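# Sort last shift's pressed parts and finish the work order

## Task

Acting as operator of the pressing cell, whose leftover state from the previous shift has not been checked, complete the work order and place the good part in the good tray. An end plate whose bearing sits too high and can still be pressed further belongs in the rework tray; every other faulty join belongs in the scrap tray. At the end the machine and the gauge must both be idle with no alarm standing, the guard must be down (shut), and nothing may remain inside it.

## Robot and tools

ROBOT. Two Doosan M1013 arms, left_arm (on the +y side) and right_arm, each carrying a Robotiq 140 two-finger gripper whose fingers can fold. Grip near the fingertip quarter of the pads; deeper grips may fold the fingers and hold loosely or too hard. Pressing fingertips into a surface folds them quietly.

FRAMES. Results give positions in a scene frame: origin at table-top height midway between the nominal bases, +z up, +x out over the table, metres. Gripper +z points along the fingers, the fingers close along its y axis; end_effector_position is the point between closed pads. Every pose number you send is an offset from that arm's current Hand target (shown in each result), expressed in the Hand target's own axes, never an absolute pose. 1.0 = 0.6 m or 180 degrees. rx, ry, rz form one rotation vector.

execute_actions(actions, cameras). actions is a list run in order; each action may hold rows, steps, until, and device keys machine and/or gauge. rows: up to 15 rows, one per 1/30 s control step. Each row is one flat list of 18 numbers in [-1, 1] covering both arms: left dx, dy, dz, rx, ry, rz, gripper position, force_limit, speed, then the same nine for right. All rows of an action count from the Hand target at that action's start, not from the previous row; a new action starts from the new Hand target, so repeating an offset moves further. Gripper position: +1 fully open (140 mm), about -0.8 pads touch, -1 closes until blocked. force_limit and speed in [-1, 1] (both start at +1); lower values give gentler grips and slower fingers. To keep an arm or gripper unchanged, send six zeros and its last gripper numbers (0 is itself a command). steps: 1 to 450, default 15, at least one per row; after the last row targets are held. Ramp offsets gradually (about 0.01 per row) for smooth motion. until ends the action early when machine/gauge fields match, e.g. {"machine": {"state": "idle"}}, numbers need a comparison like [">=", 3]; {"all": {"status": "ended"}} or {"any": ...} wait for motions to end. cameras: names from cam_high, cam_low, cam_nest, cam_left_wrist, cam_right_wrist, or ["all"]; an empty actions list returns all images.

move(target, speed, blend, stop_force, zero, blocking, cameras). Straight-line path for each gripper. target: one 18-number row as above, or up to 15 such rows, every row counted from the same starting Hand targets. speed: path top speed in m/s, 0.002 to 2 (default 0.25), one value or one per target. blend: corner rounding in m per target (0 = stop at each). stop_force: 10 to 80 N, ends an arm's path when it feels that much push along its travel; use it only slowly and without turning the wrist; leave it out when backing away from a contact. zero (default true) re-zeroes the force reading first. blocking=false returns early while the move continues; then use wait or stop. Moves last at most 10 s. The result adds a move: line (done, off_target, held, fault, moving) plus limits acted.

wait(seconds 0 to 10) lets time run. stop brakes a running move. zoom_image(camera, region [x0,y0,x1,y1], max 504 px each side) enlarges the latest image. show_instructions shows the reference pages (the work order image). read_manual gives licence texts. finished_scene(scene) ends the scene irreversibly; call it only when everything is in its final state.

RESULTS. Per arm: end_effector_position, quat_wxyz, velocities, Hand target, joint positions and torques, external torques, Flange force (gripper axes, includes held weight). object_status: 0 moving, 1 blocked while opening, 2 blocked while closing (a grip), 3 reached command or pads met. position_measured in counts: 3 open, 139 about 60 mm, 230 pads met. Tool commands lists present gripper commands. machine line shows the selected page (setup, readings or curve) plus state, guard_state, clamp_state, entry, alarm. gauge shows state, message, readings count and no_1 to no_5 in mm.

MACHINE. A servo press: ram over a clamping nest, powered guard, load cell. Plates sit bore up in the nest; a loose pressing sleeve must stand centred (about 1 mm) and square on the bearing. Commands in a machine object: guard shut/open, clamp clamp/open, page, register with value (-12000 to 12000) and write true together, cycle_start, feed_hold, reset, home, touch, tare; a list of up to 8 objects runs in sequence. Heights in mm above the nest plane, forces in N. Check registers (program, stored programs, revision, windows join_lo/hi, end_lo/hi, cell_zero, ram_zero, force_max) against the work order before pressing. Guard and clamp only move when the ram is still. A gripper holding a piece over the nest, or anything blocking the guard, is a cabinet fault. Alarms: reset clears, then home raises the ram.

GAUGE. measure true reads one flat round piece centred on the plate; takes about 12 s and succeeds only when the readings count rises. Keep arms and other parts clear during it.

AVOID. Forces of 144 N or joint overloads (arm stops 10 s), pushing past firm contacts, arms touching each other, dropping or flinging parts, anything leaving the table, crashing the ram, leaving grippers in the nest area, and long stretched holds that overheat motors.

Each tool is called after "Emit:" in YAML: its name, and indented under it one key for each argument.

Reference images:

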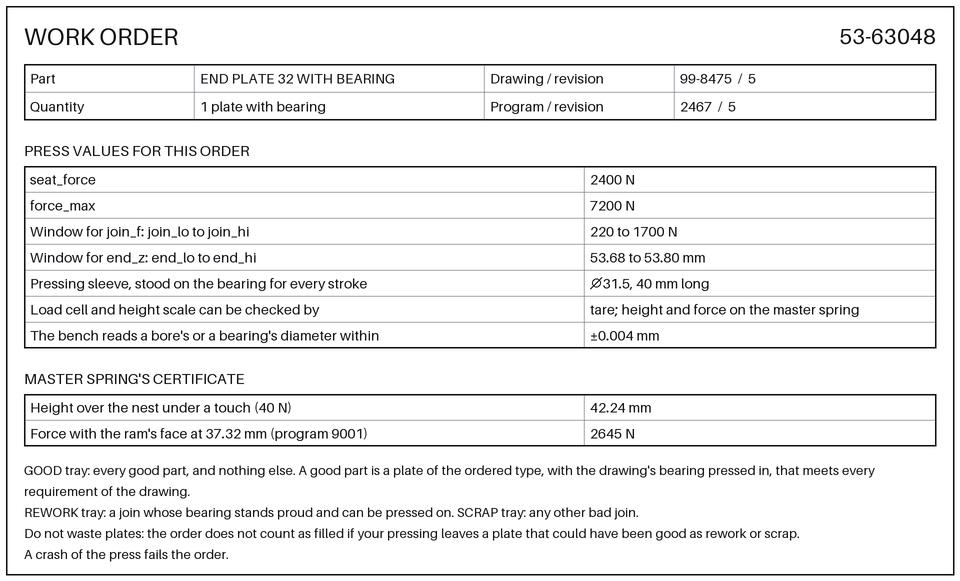

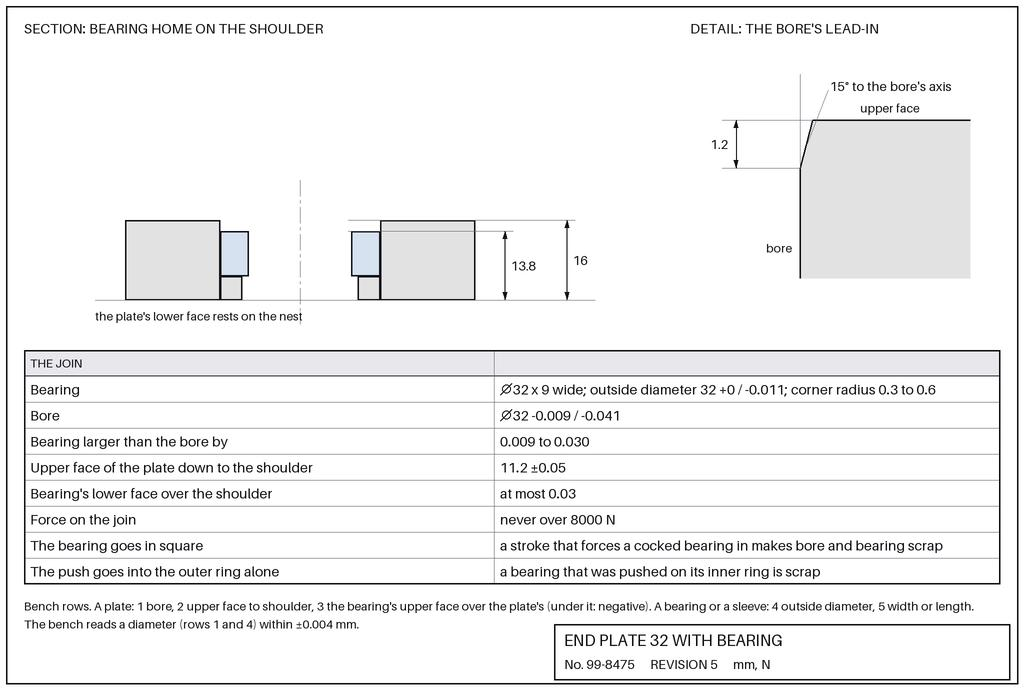

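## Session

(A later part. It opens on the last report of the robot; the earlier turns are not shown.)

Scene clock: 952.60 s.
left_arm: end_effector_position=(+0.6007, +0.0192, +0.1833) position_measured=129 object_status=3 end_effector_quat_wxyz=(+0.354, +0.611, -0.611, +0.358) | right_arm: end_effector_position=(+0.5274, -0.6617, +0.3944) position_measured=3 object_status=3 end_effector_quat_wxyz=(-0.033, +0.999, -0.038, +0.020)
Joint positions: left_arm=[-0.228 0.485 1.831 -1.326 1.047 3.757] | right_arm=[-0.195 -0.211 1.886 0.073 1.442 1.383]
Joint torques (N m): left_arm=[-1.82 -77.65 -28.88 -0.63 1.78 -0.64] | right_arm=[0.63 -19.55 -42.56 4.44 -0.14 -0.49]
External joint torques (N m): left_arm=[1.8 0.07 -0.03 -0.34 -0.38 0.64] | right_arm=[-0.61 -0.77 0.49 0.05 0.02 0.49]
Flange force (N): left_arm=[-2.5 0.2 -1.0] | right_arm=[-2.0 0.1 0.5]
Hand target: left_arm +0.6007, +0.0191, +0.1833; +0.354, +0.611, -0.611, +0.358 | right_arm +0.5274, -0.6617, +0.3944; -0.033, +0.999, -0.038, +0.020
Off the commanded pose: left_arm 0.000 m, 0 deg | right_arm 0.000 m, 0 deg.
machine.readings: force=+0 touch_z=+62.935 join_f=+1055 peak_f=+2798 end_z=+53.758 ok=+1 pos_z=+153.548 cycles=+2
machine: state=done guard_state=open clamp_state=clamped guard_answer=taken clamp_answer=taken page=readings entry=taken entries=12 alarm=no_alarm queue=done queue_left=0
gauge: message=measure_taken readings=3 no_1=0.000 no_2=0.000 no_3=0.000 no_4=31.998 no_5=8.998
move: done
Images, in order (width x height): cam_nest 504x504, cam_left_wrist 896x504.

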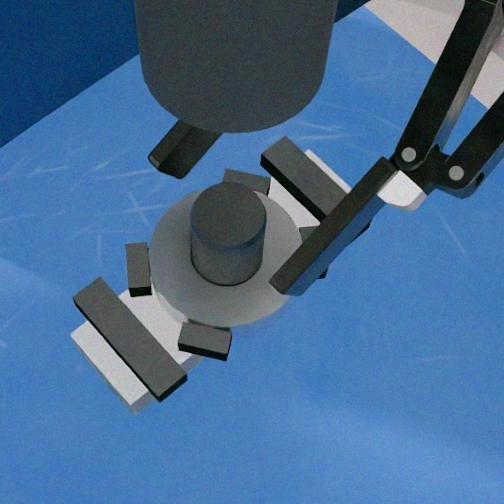

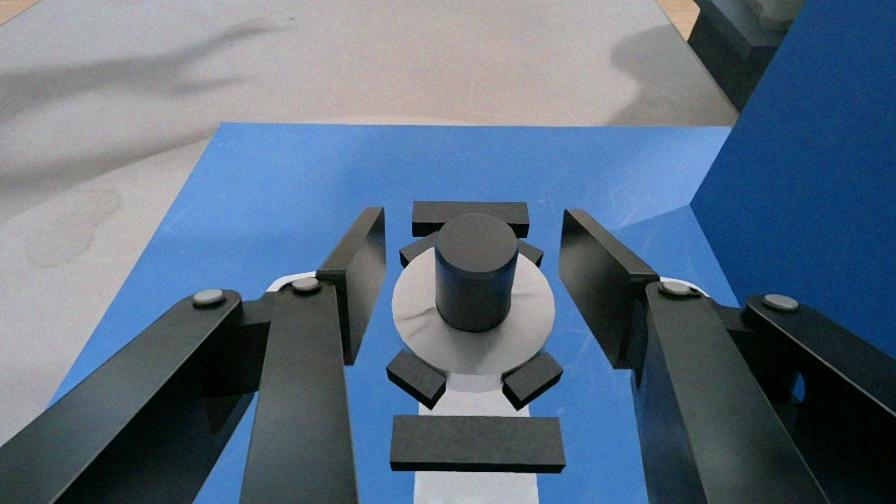

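Emit:
execute_actions:
  actions:
    - {"rows":[[0,0.0015,0,0,0,0,0,-0.2,-1,0,0,0,0,0,0,1,1,1]],"steps":15}
    - {"rows":[[0,0,0,0,0,0,-1,-0.2,-1,0,0,0,0,0,0,1,1,1]],"steps":75}

Emit:
move:
  target:
    - [0.0726,0,-0.0411,0,0,0,-1,-0.2,-1,0,0,0,0,0,0,1,1,1]
  speed: 0.05
  cameras: ["cam_nest"]

Scene clock: 959.33 s.
left_arm: end_effector_position=(+0.5998, +0.0191, +0.1833) position_measured=184 object_status=2 end_effector_quat_wxyz=(+0.354, +0.611, -0.611, +0.358) | right_arm: end_effector_position=(+0.5274, -0.6617, +0.3944) position_measured=3 object_status=3 end_effector_quat_wxyz=(-0.033, +0.999, -0.038, +0.020)
Joint positions: left_arm=[-0.228 0.484 1.833 -1.327 1.047 3.757] | right_arm=[-0.195 -0.211 1.886 0.073 1.442 1.383]
Joint torques (N m): left_arm=[-2.98 -75.45 -28.3 -0.56 1.53 -0.58] | right_arm=[0.72 -19.81 -42.44 4.5 -0.16 -0.48]
External joint torques (N m): left_arm=[2.93 -2.01 -0.55 -0.41 -0.12 0.58] | right_arm=[-0.76 -0.59 0.19 0.01 0.03 0.48]
External joint torques at the end of the 1st action: left_arm=[2.05 -0.58 0.01 -0.26 -0.36 0.64] | right_arm=[-0.74 -0.79 0.52 0 0.03 0.49]
Flange force (N): left_arm=[-1.2 1.0 -4.2] | right_arm=[-1.4 0.5 0.0]
Flange force at the end of the 1st action (N): left_arm=[-2.2 0.9 -2.0] | right_arm=[-2.1 0.4 0.5]
Hand target: left_arm +0.5998, +0.0191, +0.1833; +0.354, +0.611, -0.611, +0.358 | right_arm +0.5274, -0.6617, +0.3944; -0.033, +0.999, -0.038, +0.020
Off the commanded pose: left_arm 0.000 m, 0 deg | right_arm 0.000 m, 0 deg.
machine.readings: force=+0 touch_z=+62.935 join_f=+1055 peak_f=+2798 end_z=+53.758 ok=+1 pos_z=+153.548 cycles=+2
machine: state=done guard_state=open clamp_state=clamped guard_answer=taken clamp_answer=taken page=readings entry=taken entries=12 alarm=no_alarm queue=done queue_left=0
gauge: message=measure_taken readings=3 no_1=0.000 no_2=0.000 no_3=0.000 no_4=31.998 no_5=8.998

Scene clock: 960.63 s.
left_arm: end_effector_position=(+0.5995, +0.0191, +0.2333) position_measured=184 object_status=2 end_effector_quat_wxyz=(+0.354, +0.611, -0.611, +0.358) | right_arm: end_effector_position=(+0.5274, -0.6617, +0.3944) position_measured=3 object_status=3 end_effector_quat_wxyz=(-0.033, +0.999, -0.038, +0.020)
Joint positions: left_arm=[-0.229 0.43 1.804 -1.282 1.068 3.666] | right_arm=[-0.195 -0.211 1.886 0.073 1.442 1.383]
Joint torques (N m): left_arm=[-1.85 -76.34 -32.35 -1.3 1.93 -0.64] | right_arm=[0.72 -19.34 -42.54 4.47 -0.13 -0.52]
External joint torques (N m): left_arm=[1.81 1.4 0.99 0.41 -0.71 0.64] | right_arm=[-0.76 -1.08 0.25 0.05 0.01 0.52]
Flange force (N): left_arm=[-4.0 0.1 -0.5] | right_arm=[-2.3 0.3 0.0]
Hand target: left_arm +0.5995, +0.0191, +0.2333; +0.354, +0.611, -0.611, +0.358 | right_arm +0.5274, -0.6617, +0.3944; -0.033, +0.999, -0.038, +0.020
Off the commanded pose: left_arm 0.000 m, 0 deg | right_arm 0.000 m, 0 deg.
machine.readings: force=+0 touch_z=+62.935 join_f=+1055 peak_f=+2798 end_z=+53.758 ok=+1 pos_z=+153.548 cycles=+2
machine: state=done guard_state=open clamp_state=clamped guard_answer=taken clamp_answer=taken page=readings entry=taken entries=12 alarm=no_alarm queue=done queue_left=0
gauge: message=measure_taken readings=3 no_1=0.000 no_2=0.000 no_3=0.000 no_4=31.998 no_5=8.998
move: done
Images, in order (width x height): cam_nest 504x504.

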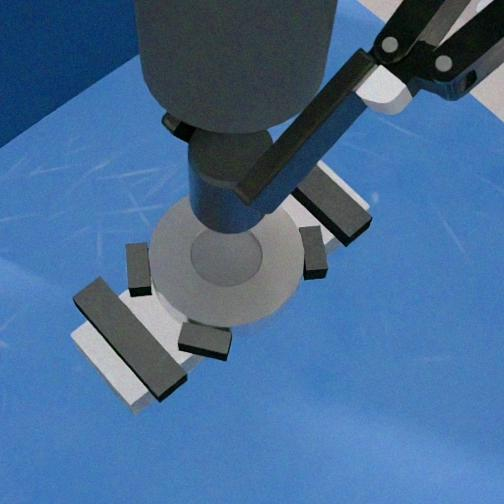

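Emit:
move:
  target:
    - [-0.2405,0,-0.517,0,0,0,-1,-0.2,-1,0,0,0,0,0,0,1,1,1]
    - [-0.459,-0.2258,-0.4623,0,0,0,-1,-0.2,-1,0,0,0,0,0,0,1,1,1]
  speed: 0.2
  blend: [0.05,0]
  cameras: ["cam_high","cam_low","cam_left_wrist"]

Scene clock: 967.80 s.
left_arm: end_effector_position=(+0.7349, +0.3965, +0.1313) position_measured=184 object_status=2 end_effector_quat_wxyz=(+0.354, +0.611, -0.611, +0.358) | right_arm: end_effector_position=(+0.5274, -0.6617, +0.3944) position_measured=3 object_status=3 end_effector_quat_wxyz=(-0.033, +0.999, -0.038, +0.020)
Joint positions: left_arm=[0.265 0.727 1.511 -1.028 1.422 3.834] | right_arm=[-0.195 -0.211 1.886 0.073 1.442 1.383]
Joint torques (N m): left_arm=[-1.96 -99.86 -31.41 -0.42 2.23 -0.57] | right_arm=[0.57 -19.45 -42.43 4.44 -0.11 -0.49]
External joint torques (N m): left_arm=[1.88 -0.13 0.87 0.3 -0.68 0.57] | right_arm=[-0.54 -0.81 0.49 0.04 -0.01 0.49]
Flange force (N): left_arm=[-1.7 3.6 -0.4] | right_arm=[-2.0 -0.1 0.5]
Hand target: left_arm +0.7348, +0.3965, +0.1313; +0.354, +0.611, -0.611, +0.358 | right_arm +0.5274, -0.6617, +0.3944; -0.033, +0.999, -0.038, +0.020
Off the commanded pose: left_arm 0.000 m, 0 deg | right_arm 0.000 m, 0 deg.
machine.readings: force=+0 touch_z=+62.935 join_f=+1055 peak_f=+2798 end_z=+53.758 ok=+1 pos_z=+153.548 cycles=+2
machine: state=done guard_state=open clamp_state=clamped guard_answer=taken clamp_answer=taken page=readings entry=taken entries=12 alarm=no_alarm queue=done queue_left=0
gauge: message=measure_taken readings=3 no_1=0.000 no_2=0.000 no_3=0.000 no_4=31.998 no_5=8.998
move: done
Images, in order (width x height): cam_high 504x504, cam_low 504x504, cam_left_wrist 896x504.

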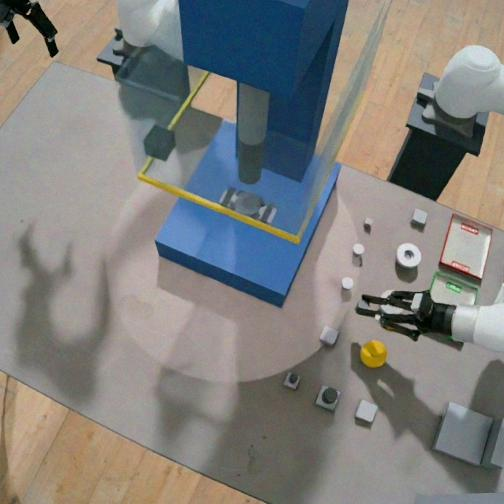

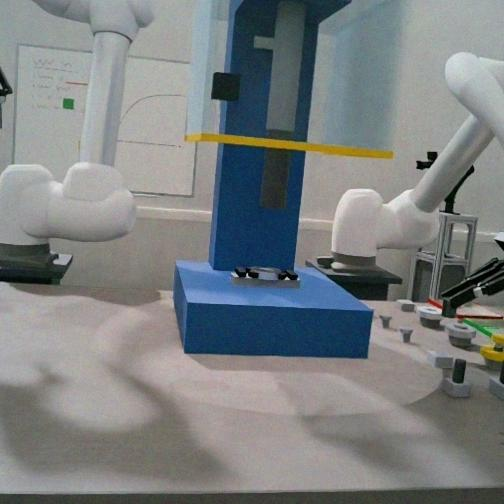

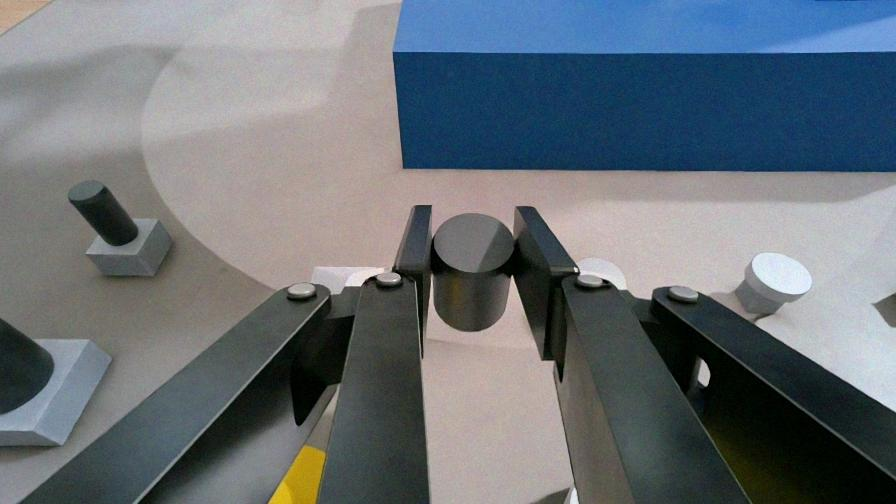

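Emit:
move:
  target: [-0.0958,0.0167,0.0542,0,0,0,-1,-0.2,-1,0,0,0,0,0,0,1,1,1]
  speed: 0.1
  cameras: ["cam_high","cam_left_wrist"]

Emit:
move:
  target: [-0.029,0,0.0164,0,0,0,-1,-0.2,-1,0,0,0,0,0,0,1,1,1]
  speed: 0.006
  stop_force: 10

Scene clock: 978.90 s.
left_arm: end_effector_position=(+0.7251, +0.3965, +0.0652) position_measured=184 object_status=2 end_effector_quat_wxyz=(+0.354, +0.611, -0.611, +0.358) | right_arm: end_effector_position=(+0.5274, -0.6617, +0.3944) position_measured=3 object_status=3 end_effector_quat_wxyz=(-0.033, +0.999, -0.038, +0.020)
Joint positions: left_arm=[0.268 0.786 1.55 -1.041 1.374 3.92] | right_arm=[-0.195 -0.211 1.886 0.073 1.442 1.383]
Joint torques (N m): left_arm=[-1.84 -102.77 -28.4 -0.43 2.59 -0.68] | right_arm=[0.74 -19.43 -42.49 4.47 -0.17 -0.46]
External joint torques (N m): left_arm=[1.77 1.39 0.95 0.28 -0.88 0.68] | right_arm=[-0.72 -0.93 0.4 0.03 0.05 0.46]
Flange force (N): left_arm=[-3.2 2.3 0.3] | right_arm=[-2.2 0.4 0.2]
Hand target: left_arm +0.7251, +0.3965, +0.0652; +0.354, +0.611, -0.611, +0.358 | right_arm +0.5274, -0.6617, +0.3944; -0.033, +0.999, -0.038, +0.020
Off the commanded pose: left_arm 0.000 m, 0 deg | right_arm 0.000 m, 0 deg.
machine.readings: force=+0 touch_z=+62.935 join_f=+1055 peak_f=+2798 end_z=+53.758 ok=+1 pos_z=+153.548 cycles=+2
machine: state=done guard_state=open clamp_state=clamped guard_answer=taken clamp_answer=taken page=readings entry=taken entries=12 alarm=no_alarm queue=done queue_left=0
gauge: message=measure_taken readings=3 no_1=0.000 no_2=0.000 no_3=0.000 no_4=31.998 no_5=8.998
move: done
Images, in order (width x height): cam_high 504x504, cam_left_wrist 896x504.

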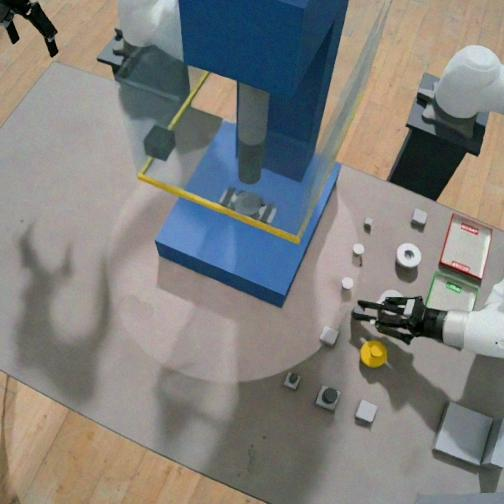

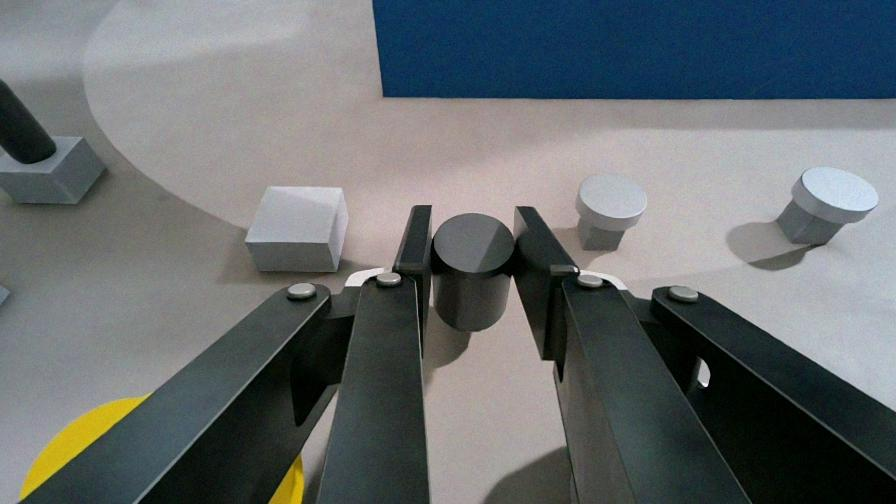

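Scene clock: 982.20 s.
left_arm: end_effector_position=(+0.7253, +0.3966, +0.0492) position_measured=184 object_status=2 end_effector_quat_wxyz=(+0.354, +0.611, -0.611, +0.358) | right_arm: end_effector_position=(+0.5274, -0.6617, +0.3944) position_measured=3 object_status=3 end_effector_quat_wxyz=(-0.033, +0.999, -0.038, +0.020)
Joint positions: left_arm=[0.268 0.804 1.551 -1.045 1.364 3.938] | right_arm=[-0.195 -0.211 1.886 0.073 1.442 1.383]
Joint torques (N m): left_arm=[-4.59 -91.82 -24.22 1.63 -1.35 -0.58] | right_arm=[0.34 -19.77 -42.35 4.45 -0.16 -0.48]
External joint torques (N m): left_arm=[4.51 -9.95 -2.41 -1.79 3.09 0.58] | right_arm=[-0.34 -0.49 0.4 0.03 0.05 0.48]
Flange force (N): left_arm=[8.4 5.9 -10.6] | right_arm=[-1.3 -0.4 0.4]
Hand target: left_arm +0.7252, +0.3965, +0.0492; +0.354, +0.611, -0.611, +0.358 (not the last commanded pose) | right_arm +0.5274, -0.6617, +0.3944; -0.033, +0.999, -0.038, +0.020
Off the commanded pose: left_arm 0.004 m, 0 deg | right_arm 0.000 m, 0 deg.
machine.readings: force=+0 touch_z=+62.935 join_f=+1055 peak_f=+2798 end_z=+53.758 ok=+1 pos_z=+153.548 cycles=+2
machine: state=done guard_state=open clamp_state=clamped guard_answer=taken clamp_answer=taken page=readings entry=taken entries=12 alarm=no_alarm queue=done queue_left=0
gauge: message=measure_taken readings=3 no_1=0.000 no_2=0.000 no_3=0.000 no_4=31.998 no_5=8.998
move: contact (left_arm)

Emit:
execute_actions:
  actions:
    - {"rows":[[0.002,0,-0.001,0,0,0,-0.25,-0.2,-1,0,0,0,0,0,0,1,1,1]],"steps":45}

Emit:
move:
  target:
    - [0,0,-0.15,0,0,0,-0.25,-0.2,-1,0,0,0,0,0,0,1,1,1]
    - [0.15,0,-0.25,0,0,0,-0.25,-0.2,-1,0,0,0,0,0,0,1,1,1]
  speed: [0.1,0.2]
  cameras: ["cam_high","cam_left_wrist"]

Scene clock: 987.17 s.
left_arm: end_effector_position=(+0.7252, +0.3965, +0.0505) position_measured=160 object_status=3 end_effector_quat_wxyz=(+0.354, +0.611, -0.611, +0.358) | right_arm: end_effector_position=(+0.5274, -0.6617, +0.3944) position_measured=3 object_status=3 end_effector_quat_wxyz=(-0.033, +0.999, -0.038, +0.020)
Joint positions: left_arm=[0.268 0.802 1.551 -1.044 1.364 3.936] | right_arm=[-0.195 -0.211 1.886 0.073 1.442 1.383]
Joint torques (N m): left_arm=[-1.74 -101.47 -26.95 0.09 2.1 -0.65] | right_arm=[0.33 -19.66 -42.35 4.46 -0.13 -0.48]
External joint torques (N m): left_arm=[1.67 -0.35 0.2 -0.24 -0.36 0.65] | right_arm=[-0.35 -0.69 0.18 0.04 0.01 0.48]
Flange force (N): left_arm=[-1.1 2.3 -0.8] | right_arm=[-1.4 -0.4 0.1]
Hand target: left_arm +0.7252, +0.3965, +0.0505; +0.354, +0.611, -0.611, +0.358 | right_arm +0.5274, -0.6617, +0.3944; -0.033, +0.999, -0.038, +0.020
Off the commanded pose: left_arm 0.000 m, 0 deg | right_arm 0.000 m, 0 deg.
machine.readings: force=+0 touch_z=+62.935 join_f=+1055 peak_f=+2798 end_z=+53.758 ok=+1 pos_z=+153.548 cycles=+2
machine: state=done guard_state=open clamp_state=clamped guard_answer=taken clamp_answer=taken page=readings entry=taken entries=12 alarm=no_alarm queue=done queue_left=0
gauge: message=measure_taken readings=3 no_1=0.000 no_2=0.000 no_3=0.000 no_4=31.998 no_5=8.998

Scene clock: 989.23 s.
left_arm: end_effector_position=(+0.7244, +0.4826, +0.2027) position_measured=160 object_status=3 end_effector_quat_wxyz=(+0.354, +0.611, -0.611, +0.358) | right_arm: end_effector_position=(+0.5274, -0.6617, +0.3944) position_measured=3 object_status=3 end_effector_quat_wxyz=(-0.033, +0.999, -0.038, +0.020)
Joint positions: left_arm=[0.365 0.684 1.435 -0.966 1.555 3.779] | right_arm=[-0.195 -0.211 1.886 0.073 1.442 1.383]
Joint torques (N m): left_arm=[-1.79 -99.82 -32.97 0.4 1.83 -0.61] | right_arm=[0.95 -19.4 -42.63 4.47 -0.14 -0.52]
External joint torques (N m): left_arm=[1.75 0.44 -0.44 -0.27 -0.39 0.61] | right_arm=[-0.97 -0.83 0.67 0.01 0.02 0.51]
Flange force (N): left_arm=[-2.0 -0.2 -1.3] | right_arm=[-2.5 0.9 0.7]
Hand target: left_arm +0.7244, +0.4826, +0.2028; +0.354, +0.611, -0.611, +0.358 | right_arm +0.5274, -0.6617, +0.3944; -0.033, +0.999, -0.038, +0.020
Off the commanded pose: left_arm 0.000 m, 0 deg | right_arm 0.000 m, 0 deg.
machine.readings: force=+0 touch_z=+62.935 join_f=+1055 peak_f=+2798 end_z=+53.758 ok=+1 pos_z=+153.548 cycles=+2
machine: state=done guard_state=open clamp_state=clamped guard_answer=taken clamp_answer=taken page=readings entry=taken entries=12 alarm=no_alarm queue=done queue_left=0
gauge: message=measure_taken readings=3 no_1=0.000 no_2=0.000 no_3=0.000 no_4=31.998 no_5=8.998
move: done
Images, in order (width x height): cam_high 504x504, cam_left_wrist 896x504.

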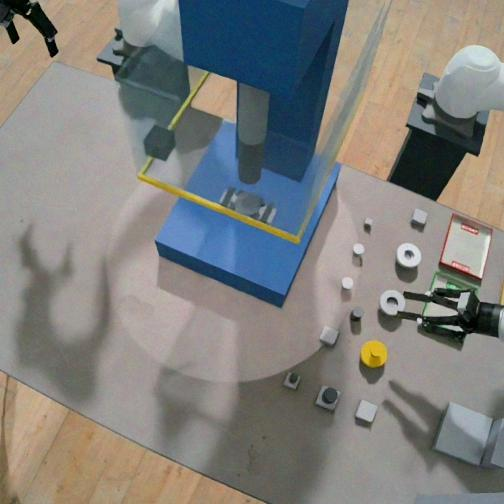

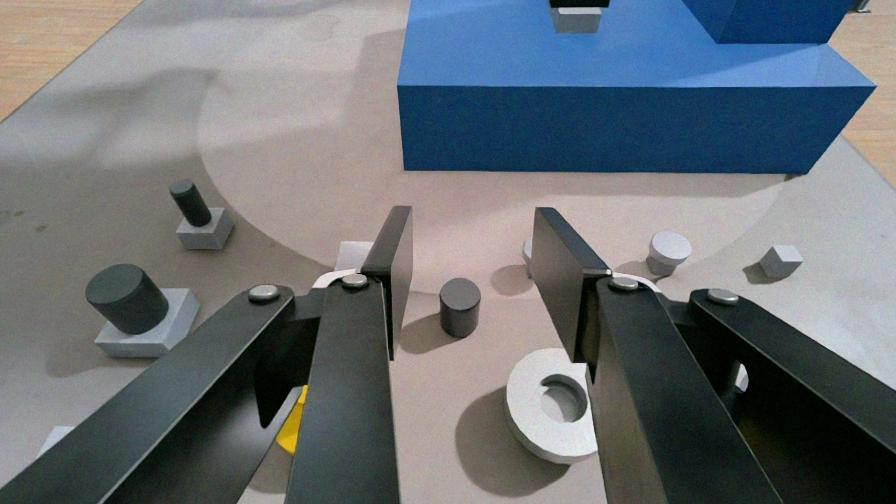

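Emit:
execute_actions:
  actions:
    - {"machine":{"clamp":"open"},"rows":[[0,0,0,0,0,0,0.4,0,-1,0,0,0,0,0,0,1,1,1]],"steps":60}

Emit:
move:
  target:
    - [0.297,0.208,0.143,0,0,0,0.4,0,-1,0,0,0,0,0,0,1,1,1]
    - [0.2968,0.208,0.6,0,0,0,0.4,0,-1,0,0,0,0,0,0,1,1,1]
    - [0.2965,0.208,0.71,0,0,0,0.4,0,-1,0,0,0,0,0,0,1,1,1]
  speed: [0.25,0.25,0.08]
  blend: [0.05,0,0]
  cameras: ["cam_nest","cam_left_wrist"]

Scene clock: 997.23 s.
left_arm: end_effector_position=(+0.7244, +0.4826, +0.2028) position_measured=78 object_status=3 end_effector_quat_wxyz=(+0.354, +0.611, -0.611, +0.358) | right_arm: end_effector_position=(+0.5274, -0.6617, +0.3944) position_measured=3 object_status=3 end_effector_quat_wxyz=(-0.033, +0.999, -0.038, +0.020)
Joint positions: left_arm=[0.365 0.684 1.435 -0.966 1.555 3.778] | right_arm=[-0.195 -0.211 1.886 0.073 1.442 1.383]
Joint torques (N m): left_arm=[-2.02 -99.43 -33.25 0.4 1.79 -0.62] | right_arm=[0.41 -19.76 -42.62 4.5 -0.13 -0.5]
External joint torques (N m): left_arm=[1.98 -0.14 -0.22 -0.26 -0.36 0.62] | right_arm=[-0.45 -0.54 0.52 0 0.01 0.49]
Flange force (N): left_arm=[-1.6 1.1 -1.3] | right_arm=[-1.6 -0.2 0.6]
Hand target: left_arm +0.7244, +0.4826, +0.2028; +0.354, +0.611, -0.611, +0.358 | right_arm +0.5274, -0.6617, +0.3944; -0.033, +0.999, -0.038, +0.020
Off the commanded pose: left_arm 0.000 m, 0 deg | right_arm 0.000 m, 0 deg.
machine.readings: force=+0 touch_z=+62.935 join_f=+1055 peak_f=+2798 end_z=+53.758 ok=+1 pos_z=+153.548 cycles=+2
machine: state=idle guard_state=open clamp_state=open guard_answer=taken clamp_answer=taken page=readings entry=taken entries=12 alarm=no_alarm queue=done queue_left=0
gauge: message=measure_taken readings=3 no_1=0.000 no_2=0.000 no_3=0.000 no_4=31.998 no_5=8.998

Scene clock: 1000.70 s.
left_arm: end_effector_position=(+0.6007, +0.0240, +0.1469) position_measured=78 object_status=3 end_effector_quat_wxyz=(+0.354, +0.611, -0.611, +0.358) | right_arm: end_effector_position=(+0.5274, -0.6617, +0.3944) position_measured=3 object_status=3 end_effector_quat_wxyz=(-0.033, +0.999, -0.038, +0.020)
Joint positions: left_arm=[-0.221 0.526 1.85 -1.356 1.038 3.826] | right_arm=[-0.195 -0.211 1.886 0.073 1.442 1.383]
Joint torques (N m): left_arm=[-2.45 -78.22 -27.02 -0.95 1.85 -0.62] | right_arm=[0.24 -19.47 -42.33 4.49 -0.12 -0.51]
External joint torques (N m): left_arm=[2.44 -1.2 0.07 -0.04 -0.33 0.62] | right_arm=[-0.25 -0.9 0.17 0.01 -0.01 0.5]
Flange force (N): left_arm=[-1.7 1.4 -3.2] | right_arm=[-1.6 -0.7 0.1]
Hand target: left_arm +0.6007, +0.0240, +0.1469; +0.354, +0.611, -0.611, +0.358 | right_arm +0.5274, -0.6617, +0.3944; -0.033, +0.999, -0.038, +0.020
Off the commanded pose: left_arm 0.000 m, 0 deg | right_arm 0.000 m, 0 deg.
machine.readings: force=+0 touch_z=+62.935 join_f=+1055 peak_f=+2798 end_z=+53.758 ok=+1 pos_z=+153.548 cycles=+2
machine: state=idle guard_state=open clamp_state=open guard_answer=taken clamp_answer=taken page=readings entry=taken entries=12 alarm=no_alarm queue=done queue_left=0
gauge: message=measure_taken readings=3 no_1=0.000 no_2=0.000 no_3=0.000 no_4=31.998 no_5=8.998
move: done
Images, in order (width x height): cam_nest 504x504, cam_left_wrist 896x504.

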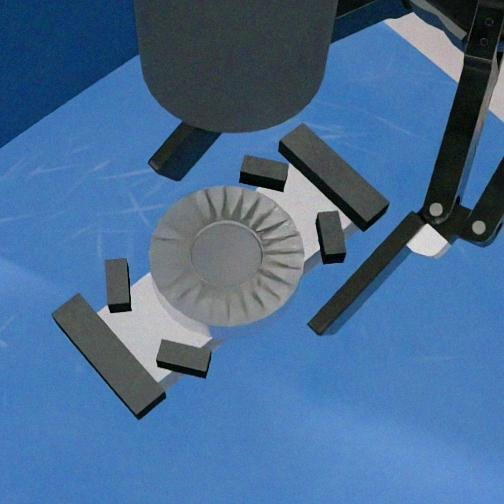

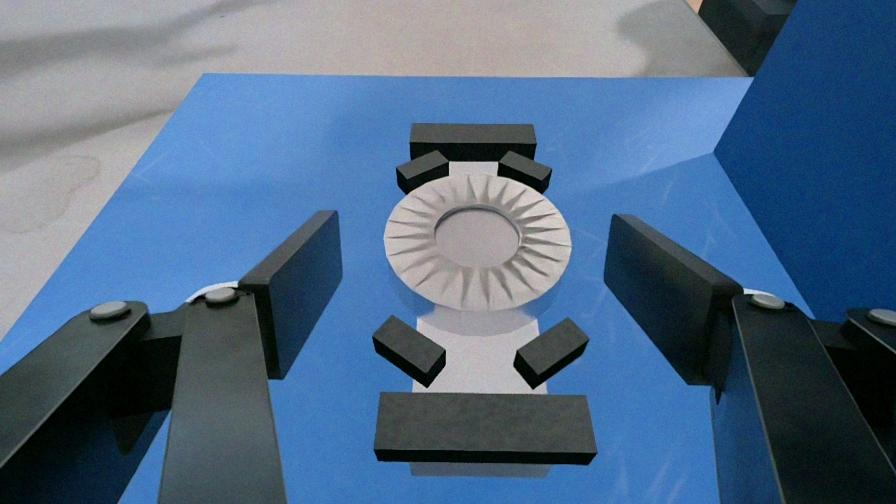

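Emit:
execute_actions:
  actions:
    - {"rows":[[0.0019,0.002,-0.001,0,0,0,0.4,0,-1,0,0,0,0,0,0,1,1,1]],"steps":15}
    - {"rows":[[0,0,0,0,0,0,-1,0,-1,0,0,0,0,0,0,1,1,1]],"steps":90}

Emit:
move:
  target:
    - [0.1016,0,-0.0575,0,0,0,-1,0,-1,0,0,0,0,0,0,1,1,1]
  speed: 0.06
  cameras: ["cam_nest","cam_left_wrist"]

Scene clock: 1008.57 s.
left_arm: end_effector_position=(+0.5994, +0.0240, +0.1481) position_measured=127 object_status=2 end_effector_quat_wxyz=(+0.354, +0.611, -0.611, +0.358) | right_arm: end_effector_position=(+0.5274, -0.6617, +0.3944) position_measured=3 object_status=3 end_effector_quat_wxyz=(-0.033, +0.999, -0.038, +0.020)
Joint positions: left_arm=[-0.222 0.523 1.852 -1.356 1.038 3.825] | right_arm=[-0.195 -0.211 1.886 0.073 1.442 1.383]
Joint torques (N m): left_arm=[-3.47 -73.18 -24.68 0.32 0.52 -0.53] | right_arm=[0.4 -19.43 -42.52 4.49 -0.1 -0.5]
External joint torques (N m): left_arm=[3.4 -5.93 -2.24 -1.33 1.01 0.53] | right_arm=[-0.37 -0.86 0.48 0 -0.01 0.5]
External joint torques at the end of the 1st action: left_arm=[1.86 -0.55 0.21 -0.22 -0.37 0.63] | right_arm=[-0.77 -0.59 0.35 0 0.02 0.46]
Flange force (N): left_arm=[2.8 2.0 -7.7] | right_arm=[-2.1 -0.5 0.6]
Flange force at the end of the 1st action (N): left_arm=[-2.0 1.3 -1.8] | right_arm=[-1.6 0.6 0.3]
Hand target: left_arm +0.5995, +0.0240, +0.1481; +0.354, +0.611, -0.611, +0.358 | right_arm +0.5274, -0.6617, +0.3944; -0.033, +0.999, -0.038, +0.020
Off the commanded pose: left_arm 0.000 m, 0 deg | right_arm 0.000 m, 0 deg.
machine.readings: force=+0 touch_z=+62.935 join_f=+1055 peak_f=+2798 end_z=+53.758 ok=+1 pos_z=+153.548 cycles=+2
machine: state=idle guard_state=open clamp_state=open guard_answer=taken clamp_answer=taken page=readings entry=taken entries=12 alarm=no_alarm queue=done queue_left=0
gauge: message=measure_taken readings=3 no_1=0.000 no_2=0.000 no_3=0.000 no_4=31.998 no_5=8.998

Scene clock: 1010.07 s.
left_arm: end_effector_position=(+0.5991, +0.0239, +0.2182) position_measured=127 object_status=2 end_effector_quat_wxyz=(+0.354, +0.611, -0.611, +0.358) | right_arm: end_effector_position=(+0.5274, -0.6617, +0.3944) position_measured=3 object_status=3 end_effector_quat_wxyz=(-0.033, +0.999, -0.038, +0.020)
Joint positions: left_arm=[-0.222 0.444 1.817 -1.293 1.066 3.697] | right_arm=[-0.195 -0.211 1.886 0.073 1.442 1.383]
Joint torques (N m): left_arm=[-2.1 -76.37 -31.32 -1.1 1.9 -0.66] | right_arm=[0.72 -19.59 -42.45 4.47 -0.11 -0.47]
External joint torques (N m): left_arm=[2.06 0.96 0.77 0.2 -0.62 0.66] | right_arm=[-0.7 -0.8 0.24 0.04 -0.02 0.47]
Flange force (N): left_arm=[-3.8 0.3 -1.1] | right_arm=[-1.8 0.4 0.1]
Hand target: left_arm +0.5991, +0.0239, +0.2182; +0.354, +0.611, -0.611, +0.358 | right_arm +0.5274, -0.6617, +0.3944; -0.033, +0.999, -0.038, +0.020
Off the commanded pose: left_arm 0.000 m, 0 deg | right_arm 0.000 m, 0 deg.
machine.readings: force=+0 touch_z=+62.935 join_f=+1055 peak_f=+2798 end_z=+53.758 ok=+1 pos_z=+153.548 cycles=+2
machine: state=idle guard_state=open clamp_state=open guard_answer=taken clamp_answer=taken page=readings entry=taken entries=12 alarm=no_alarm queue=done queue_left=0
gauge: message=measure_taken readings=3 no_1=0.000 no_2=0.000 no_3=0.000 no_4=31.998 no_5=8.998
move: done
Images, in order (width x height): cam_nest 504x504, cam_left_wrist 896x504.

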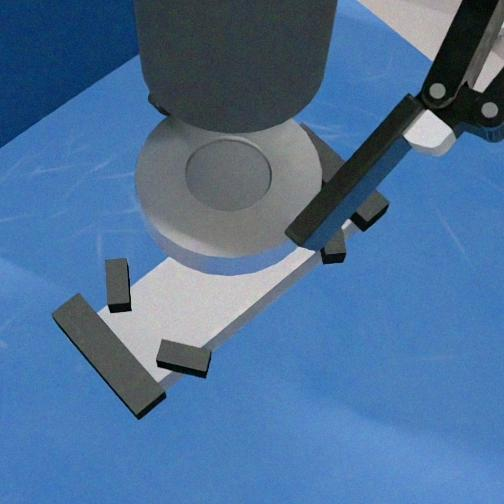

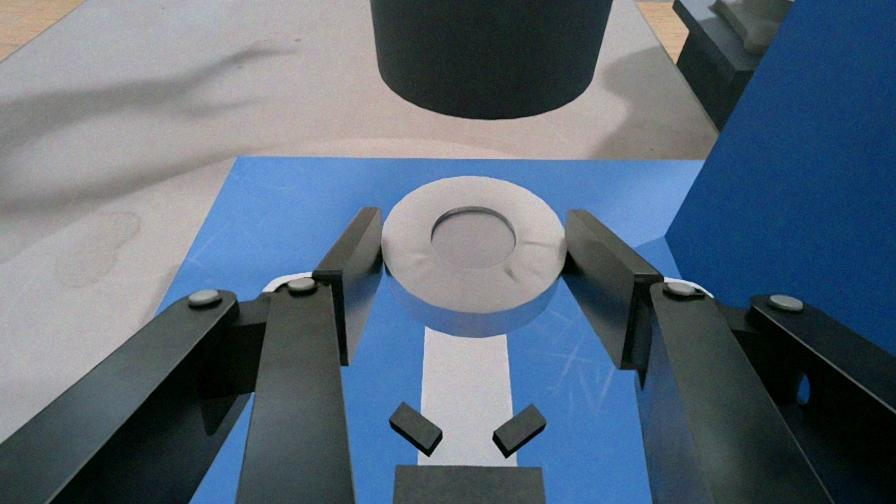

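Emit:
move:
  target:
    - [-0.2145,0,-0.522,0,0,0,-1,0,-1,0,0,0,0,0,0,1,1,1]
    - [-0.618,0.0318,-0.83,0,0,0,-1,0,-1,0,0,0,0,0,0,1,1,1]
  speed: 0.22
  blend: [0.05,0]
  cameras: ["cam_high","cam_left_wrist"]

Scene clock: 1019.87 s.
left_arm: end_effector_position=(+0.5793, +0.6399, +0.1412) position_measured=127 object_status=2 end_effector_quat_wxyz=(+0.354, +0.611, -0.611, +0.358) | right_arm: end_effector_position=(+0.5274, -0.6617, +0.3944) position_measured=3 object_status=3 end_effector_quat_wxyz=(-0.033, +0.999, -0.038, +0.020)
Joint positions: left_arm=[0.609 0.673 1.592 -0.82 1.619 4.016] | right_arm=[-0.195 -0.211 1.886 0.073 1.442 1.383]
Joint torques (N m): left_arm=[-1.98 -94.74 -29.61 0.56 2.66 -0.63] | right_arm=[0.42 -19.48 -42.4 4.51 -0.14 -0.49]
External joint torques (N m): left_arm=[1.84 0.38 0.45 0.12 -0.79 0.63] | right_arm=[-0.45 -0.82 0.33 -0.02 0.02 0.49]
Flange force (N): left_arm=[-2.1 2.6 0.2] | right_arm=[-1.8 -0.3 0.3]
Hand target: left_arm +0.5793, +0.6400, +0.1412; +0.354, +0.611, -0.611, +0.358 | right_arm +0.5274, -0.6617, +0.3944; -0.033, +0.999, -0.038, +0.020
Off the commanded pose: left_arm 0.000 m, 0 deg | right_arm 0.000 m, 0 deg.
machine.readings: force=+0 touch_z=+62.935 join_f=+1055 peak_f=+2798 end_z=+53.758 ok=+1 pos_z=+153.548 cycles=+2
machine: state=idle guard_state=open clamp_state=open guard_answer=taken clamp_answer=taken page=readings entry=taken entries=12 alarm=no_alarm queue=done queue_left=0
gauge: message=measure_taken readings=3 no_1=0.000 no_2=0.000 no_3=0.000 no_4=31.998 no_5=8.998
move: done
Images, in order (width x height): cam_high 504x504, cam_left_wrist 896x504.

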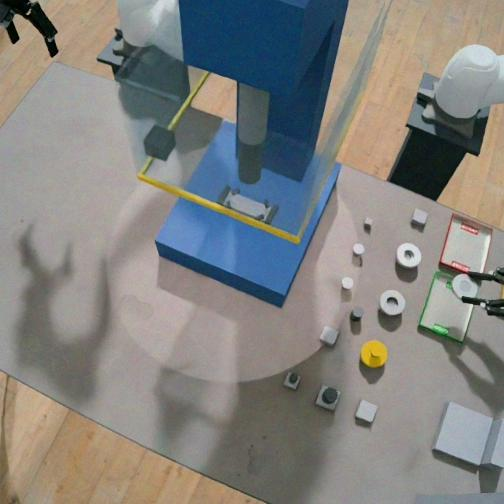

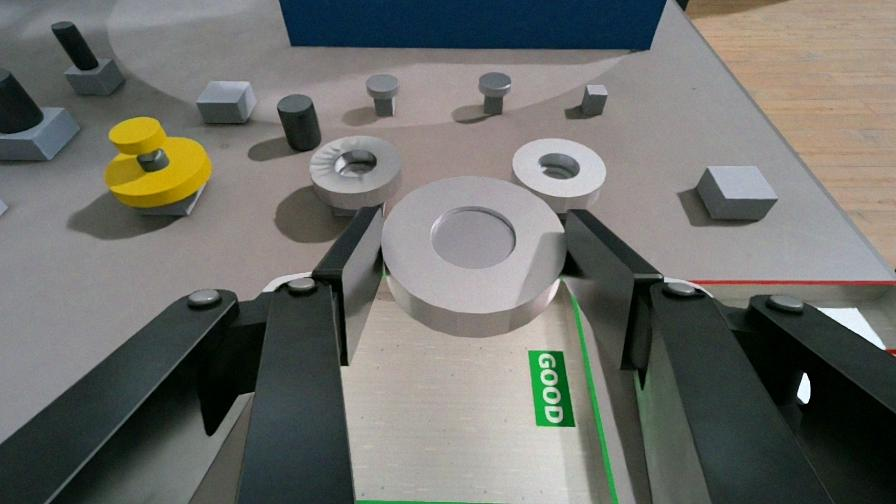

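Emit:
move:
  target: [-0.1394,-0.008,0.0789,0,0,0,-1,0,-1,0,0,0,0,0,0,1,1,1]
  speed: 0.1

Emit:
move:
  target: [-0.0436,0,0.0247,0,0,0,-1,0,-1,0,0,0,0,0,0,1,1,1]
  speed: 0.006
  stop_force: 10
  cameras: ["cam_high","cam_left_wrist"]

Scene clock: 1031.10 s.
left_arm: end_effector_position=(+0.5844, +0.6400, +0.0451) position_measured=127 object_status=2 end_effector_quat_wxyz=(+0.354, +0.611, -0.611, +0.358) | right_arm: end_effector_position=(+0.5274, -0.6617, +0.3944) position_measured=3 object_status=3 end_effector_quat_wxyz=(-0.033, +0.999, -0.038, +0.020)
Joint positions: left_arm=[0.606 0.784 1.604 -0.822 1.533 4.104] | right_arm=[-0.195 -0.211 1.886 0.073 1.442 1.383]
Joint torques (N m): left_arm=[-2.11 -99.91 -25.89 0.58 2.76 -0.5] | right_arm=[0.26 -19.09 -42.52 4.47 -0.2 -0.44]
External joint torques (N m): left_arm=[2.08 0.67 0.52 0.04 -0.76 0.5] | right_arm=[-0.24 -1.19 0.57 0.02 0.08 0.44]
Flange force (N): left_arm=[-2.2 2.6 0.0] | right_arm=[-2.7 -0.7 0.5]
Hand target: left_arm +0.5845, +0.6401, +0.0451; +0.354, +0.611, -0.611, +0.358 | right_arm +0.5274, -0.6617, +0.3944; -0.033, +0.999, -0.038, +0.020
Off the commanded pose: left_arm 0.000 m, 0 deg | right_arm 0.000 m, 0 deg.
machine.readings: force=+0 touch_z=+62.935 join_f=+1055 peak_f=+2798 end_z=+53.758 ok=+1 pos_z=+153.548 cycles=+2
machine: state=idle guard_state=open clamp_state=open guard_answer=taken clamp_answer=taken page=readings entry=taken entries=12 alarm=no_alarm queue=done queue_left=0
gauge: message=measure_taken readings=3 no_1=0.000 no_2=0.000 no_3=0.000 no_4=31.998 no_5=8.998
move: done

Scene clock: 1034.13 s.
left_arm: end_effector_position=(+0.5846, +0.6400, +0.0305) position_measured=127 object_status=2 end_effector_quat_wxyz=(+0.354, +0.611, -0.611, +0.358) | right_arm: end_effector_position=(+0.5274, -0.6617, +0.3944) position_measured=3 object_status=3 end_effector_quat_wxyz=(-0.033, +0.999, -0.038, +0.020)
Joint positions: left_arm=[0.606 0.802 1.604 -0.822 1.521 4.117] | right_arm=[-0.195 -0.211 1.886 0.073 1.442 1.383]
Joint torques (N m): left_arm=[-5.12 -91.65 -22.35 1.79 -0.57 -0.64] | right_arm=[0.54 -19.35 -42.51 4.44 -0.14 -0.48]
External joint torques (N m): left_arm=[5.11 -8.12 -2.37 -1.18 2.58 0.64] | right_arm=[-0.56 -1.11 0.2 0.08 0.01 0.48]
Flange force (N): left_arm=[7.4 5.1 -10.0] | right_arm=[-2.2 0.0 0.0]
Hand target: left_arm +0.5846, +0.6400, +0.0305; +0.354, +0.611, -0.611, +0.358 (not the last commanded pose) | right_arm +0.5274, -0.6617, +0.3944; -0.033, +0.999, -0.038, +0.020
Off the commanded pose: left_arm 0.015 m, 0 deg | right_arm 0.000 m, 0 deg.
machine.readings: force=+0 touch_z=+62.935 join_f=+1055 peak_f=+2798 end_z=+53.758 ok=+1 pos_z=+153.548 cycles=+2
machine: state=idle guard_state=open clamp_state=open guard_answer=taken clamp_answer=taken page=readings entry=taken entries=12 alarm=no_alarm queue=done queue_left=0
gauge: message=measure_taken readings=3 no_1=0.000 no_2=0.000 no_3=0.000 no_4=31.998 no_5=8.998
move: contact (left_arm)
Images, in order (width x height): cam_high 504x504, cam_left_wrist 896x504.

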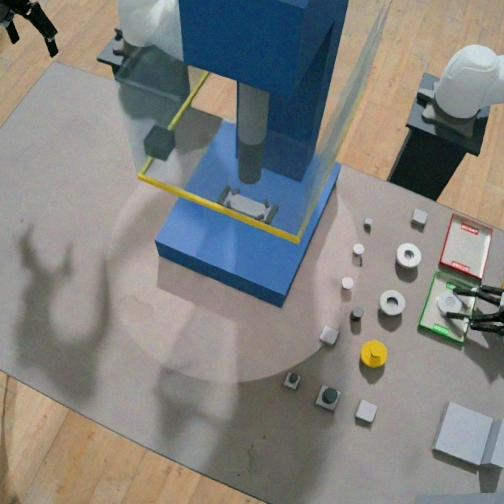

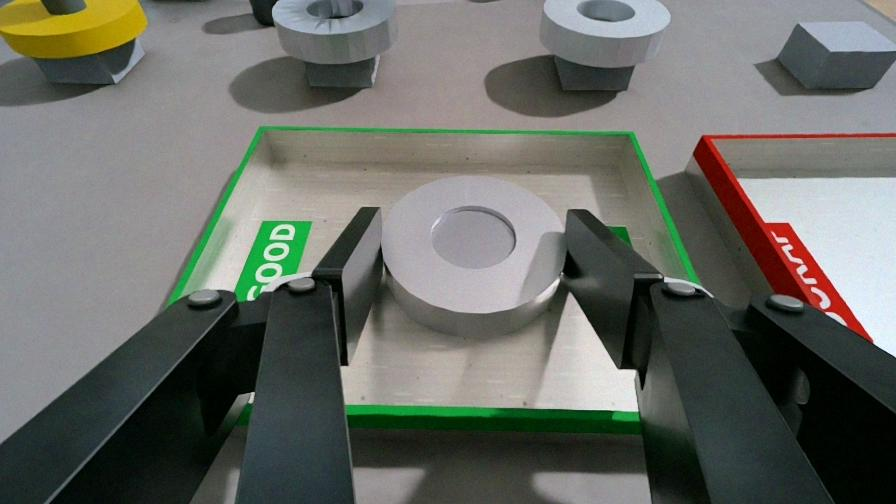

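Emit:
execute_actions:
  actions:
    - {"machine":{"guard":"shut"},"rows":[[0.001,0,-0.0006,0,0,0,0.3,0,-1,0,0,0,0,0,0,1,1,1]],"steps":60}

Emit:
move:
  target:
    - [0.015,0,-0.12,0,0,0,0.3,0,-1,0,0,0,0,0,0,1,1,1]
    - [0.25,0,-0.2,0,0,0,0.3,0,-1,0,0,0,0,0,0,1,1,1]
  speed: [0.1,0.2]
  cameras: ["cam_high","cam_nest","cam_left_wrist"]

Scene clock: 1040.33 s.
left_arm: end_effector_position=(+0.5846, +0.6401, +0.0312) position_measured=91 object_status=3 end_effector_quat_wxyz=(+0.354, +0.611, -0.611, +0.358) | right_arm: end_effector_position=(+0.5274, -0.6617, +0.3944) position_measured=3 object_status=3 end_effector_quat_wxyz=(-0.033, +0.999, -0.038, +0.020)
Joint positions: left_arm=[0.606 0.801 1.604 -0.822 1.521 4.117] | right_arm=[-0.195 -0.211 1.886 0.073 1.442 1.383]
Joint torques (N m): left_arm=[-1.89 -99.46 -24.94 0.9 2.36 -0.65] | right_arm=[0.75 -19.59 -42.5 4.48 -0.16 -0.46]
External joint torques (N m): left_arm=[1.9 -0.2 0.28 -0.28 -0.36 0.65] | right_arm=[-0.75 -0.78 0.32 0.02 0.04 0.45]
Flange force (N): left_arm=[-1.0 2.7 -0.4] | right_arm=[-1.9 0.5 0.2]
Hand target: left_arm +0.5846, +0.6401, +0.0312; +0.354, +0.611, -0.611, +0.358 | right_arm +0.5274, -0.6617, +0.3944; -0.033, +0.999, -0.038, +0.020
Off the commanded pose: left_arm 0.000 m, 0 deg | right_arm 0.000 m, 0 deg.
machine.readings: force=+0 touch_z=+62.935 join_f=+1055 peak_f=+2798 end_z=+53.758 ok=+1 pos_z=+153.548 cycles=+2
machine: state=idle guard_state=shut clamp_state=open guard_answer=taken clamp_answer=taken page=readings entry=taken entries=12 alarm=no_alarm queue=done queue_left=0
gauge: message=measure_taken readings=3 no_1=0.000 no_2=0.000 no_3=0.000 no_4=31.998 no_5=8.998

Scene clock: 1042.40 s.
left_arm: end_effector_position=(+0.5836, +0.6705, +0.2208) position_measured=91 object_status=3 end_effector_quat_wxyz=(+0.354, +0.611, -0.611, +0.358) | right_arm: end_effector_position=(+0.5274, -0.6617, +0.3944) position_measured=3 object_status=3 end_effector_quat_wxyz=(-0.033, +0.999, -0.038, +0.020)
Joint positions: left_arm=[0.637 0.626 1.501 -0.812 1.729 3.931] | right_arm=[-0.195 -0.211 1.886 0.073 1.442 1.383]
Joint torques (N m): left_arm=[-1.98 -94.21 -32.69 1.11 2 -0.59] | right_arm=[0.85 -19.49 -42.6 4.52 -0.15 -0.51]
External joint torques (N m): left_arm=[1.97 0 -0.25 -0.27 -0.29 0.59] | right_arm=[-0.88 -0.8 0.53 -0.03 0.03 0.5]
Flange force (N): left_arm=[-1.6 1.4 -1.3] | right_arm=[-2.2 0.7 0.5]
Hand target: left_arm +0.5837, +0.6705, +0.2208; +0.354, +0.611, -0.611, +0.358 | right_arm +0.5274, -0.6617, +0.3944; -0.033, +0.999, -0.038, +0.020
Off the commanded pose: left_arm 0.000 m, 0 deg | right_arm 0.000 m, 0 deg.
machine.readings: force=+0 touch_z=+62.935 join_f=+1055 peak_f=+2798 end_z=+53.758 ok=+1 pos_z=+153.548 cycles=+2
machine: state=idle guard_state=shut clamp_state=open guard_answer=taken clamp_answer=taken page=readings entry=taken entries=12 alarm=no_alarm queue=done queue_left=0
gauge: message=measure_taken readings=3 no_1=0.000 no_2=0.000 no_3=0.000 no_4=31.998 no_5=8.998
move: done
Images, in order (width x height): cam_high 504x504, cam_nest 504x504, cam_left_wrist 896x504.

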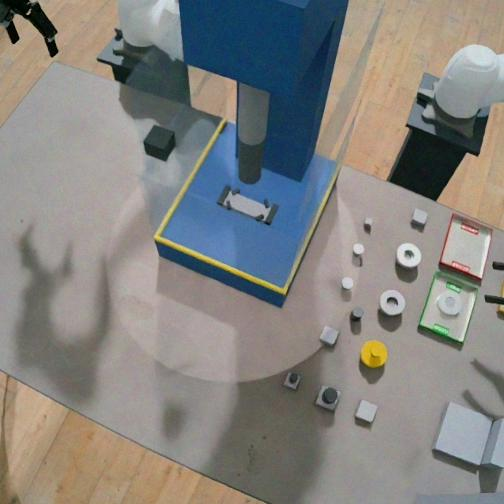

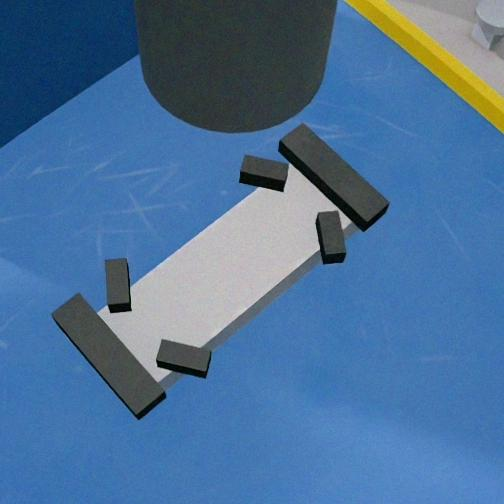

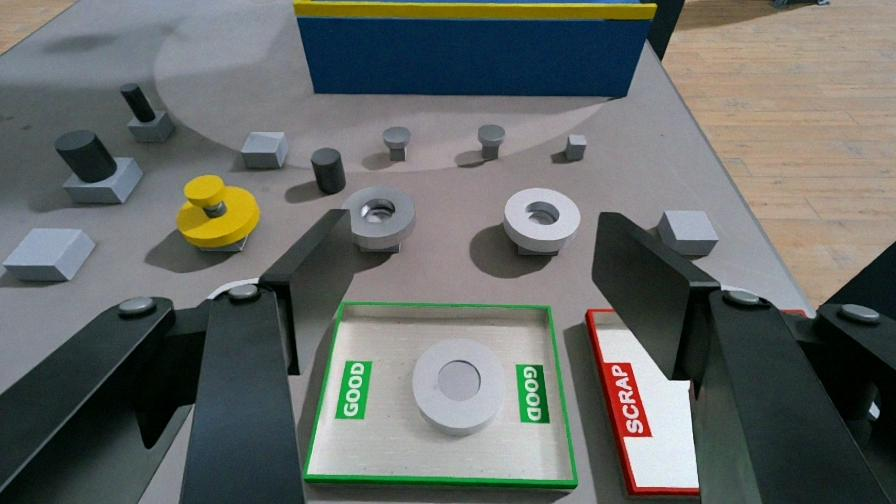

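Emit:
zoom_image:
  camera: "cam_left_wrist"
  region: [320, 100, 620, 280]

Scaled by 1.680 from the camera's 896x504 image, which has a finer 1280x720 frame.

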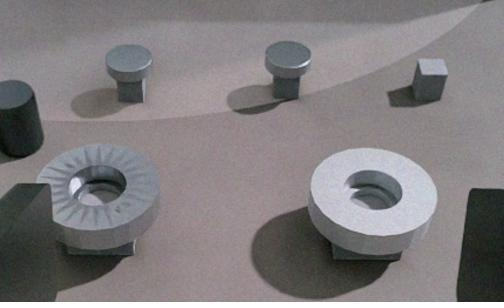

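Emit:
finished_scene:
  scene: 2

The scene is finished: the task was done.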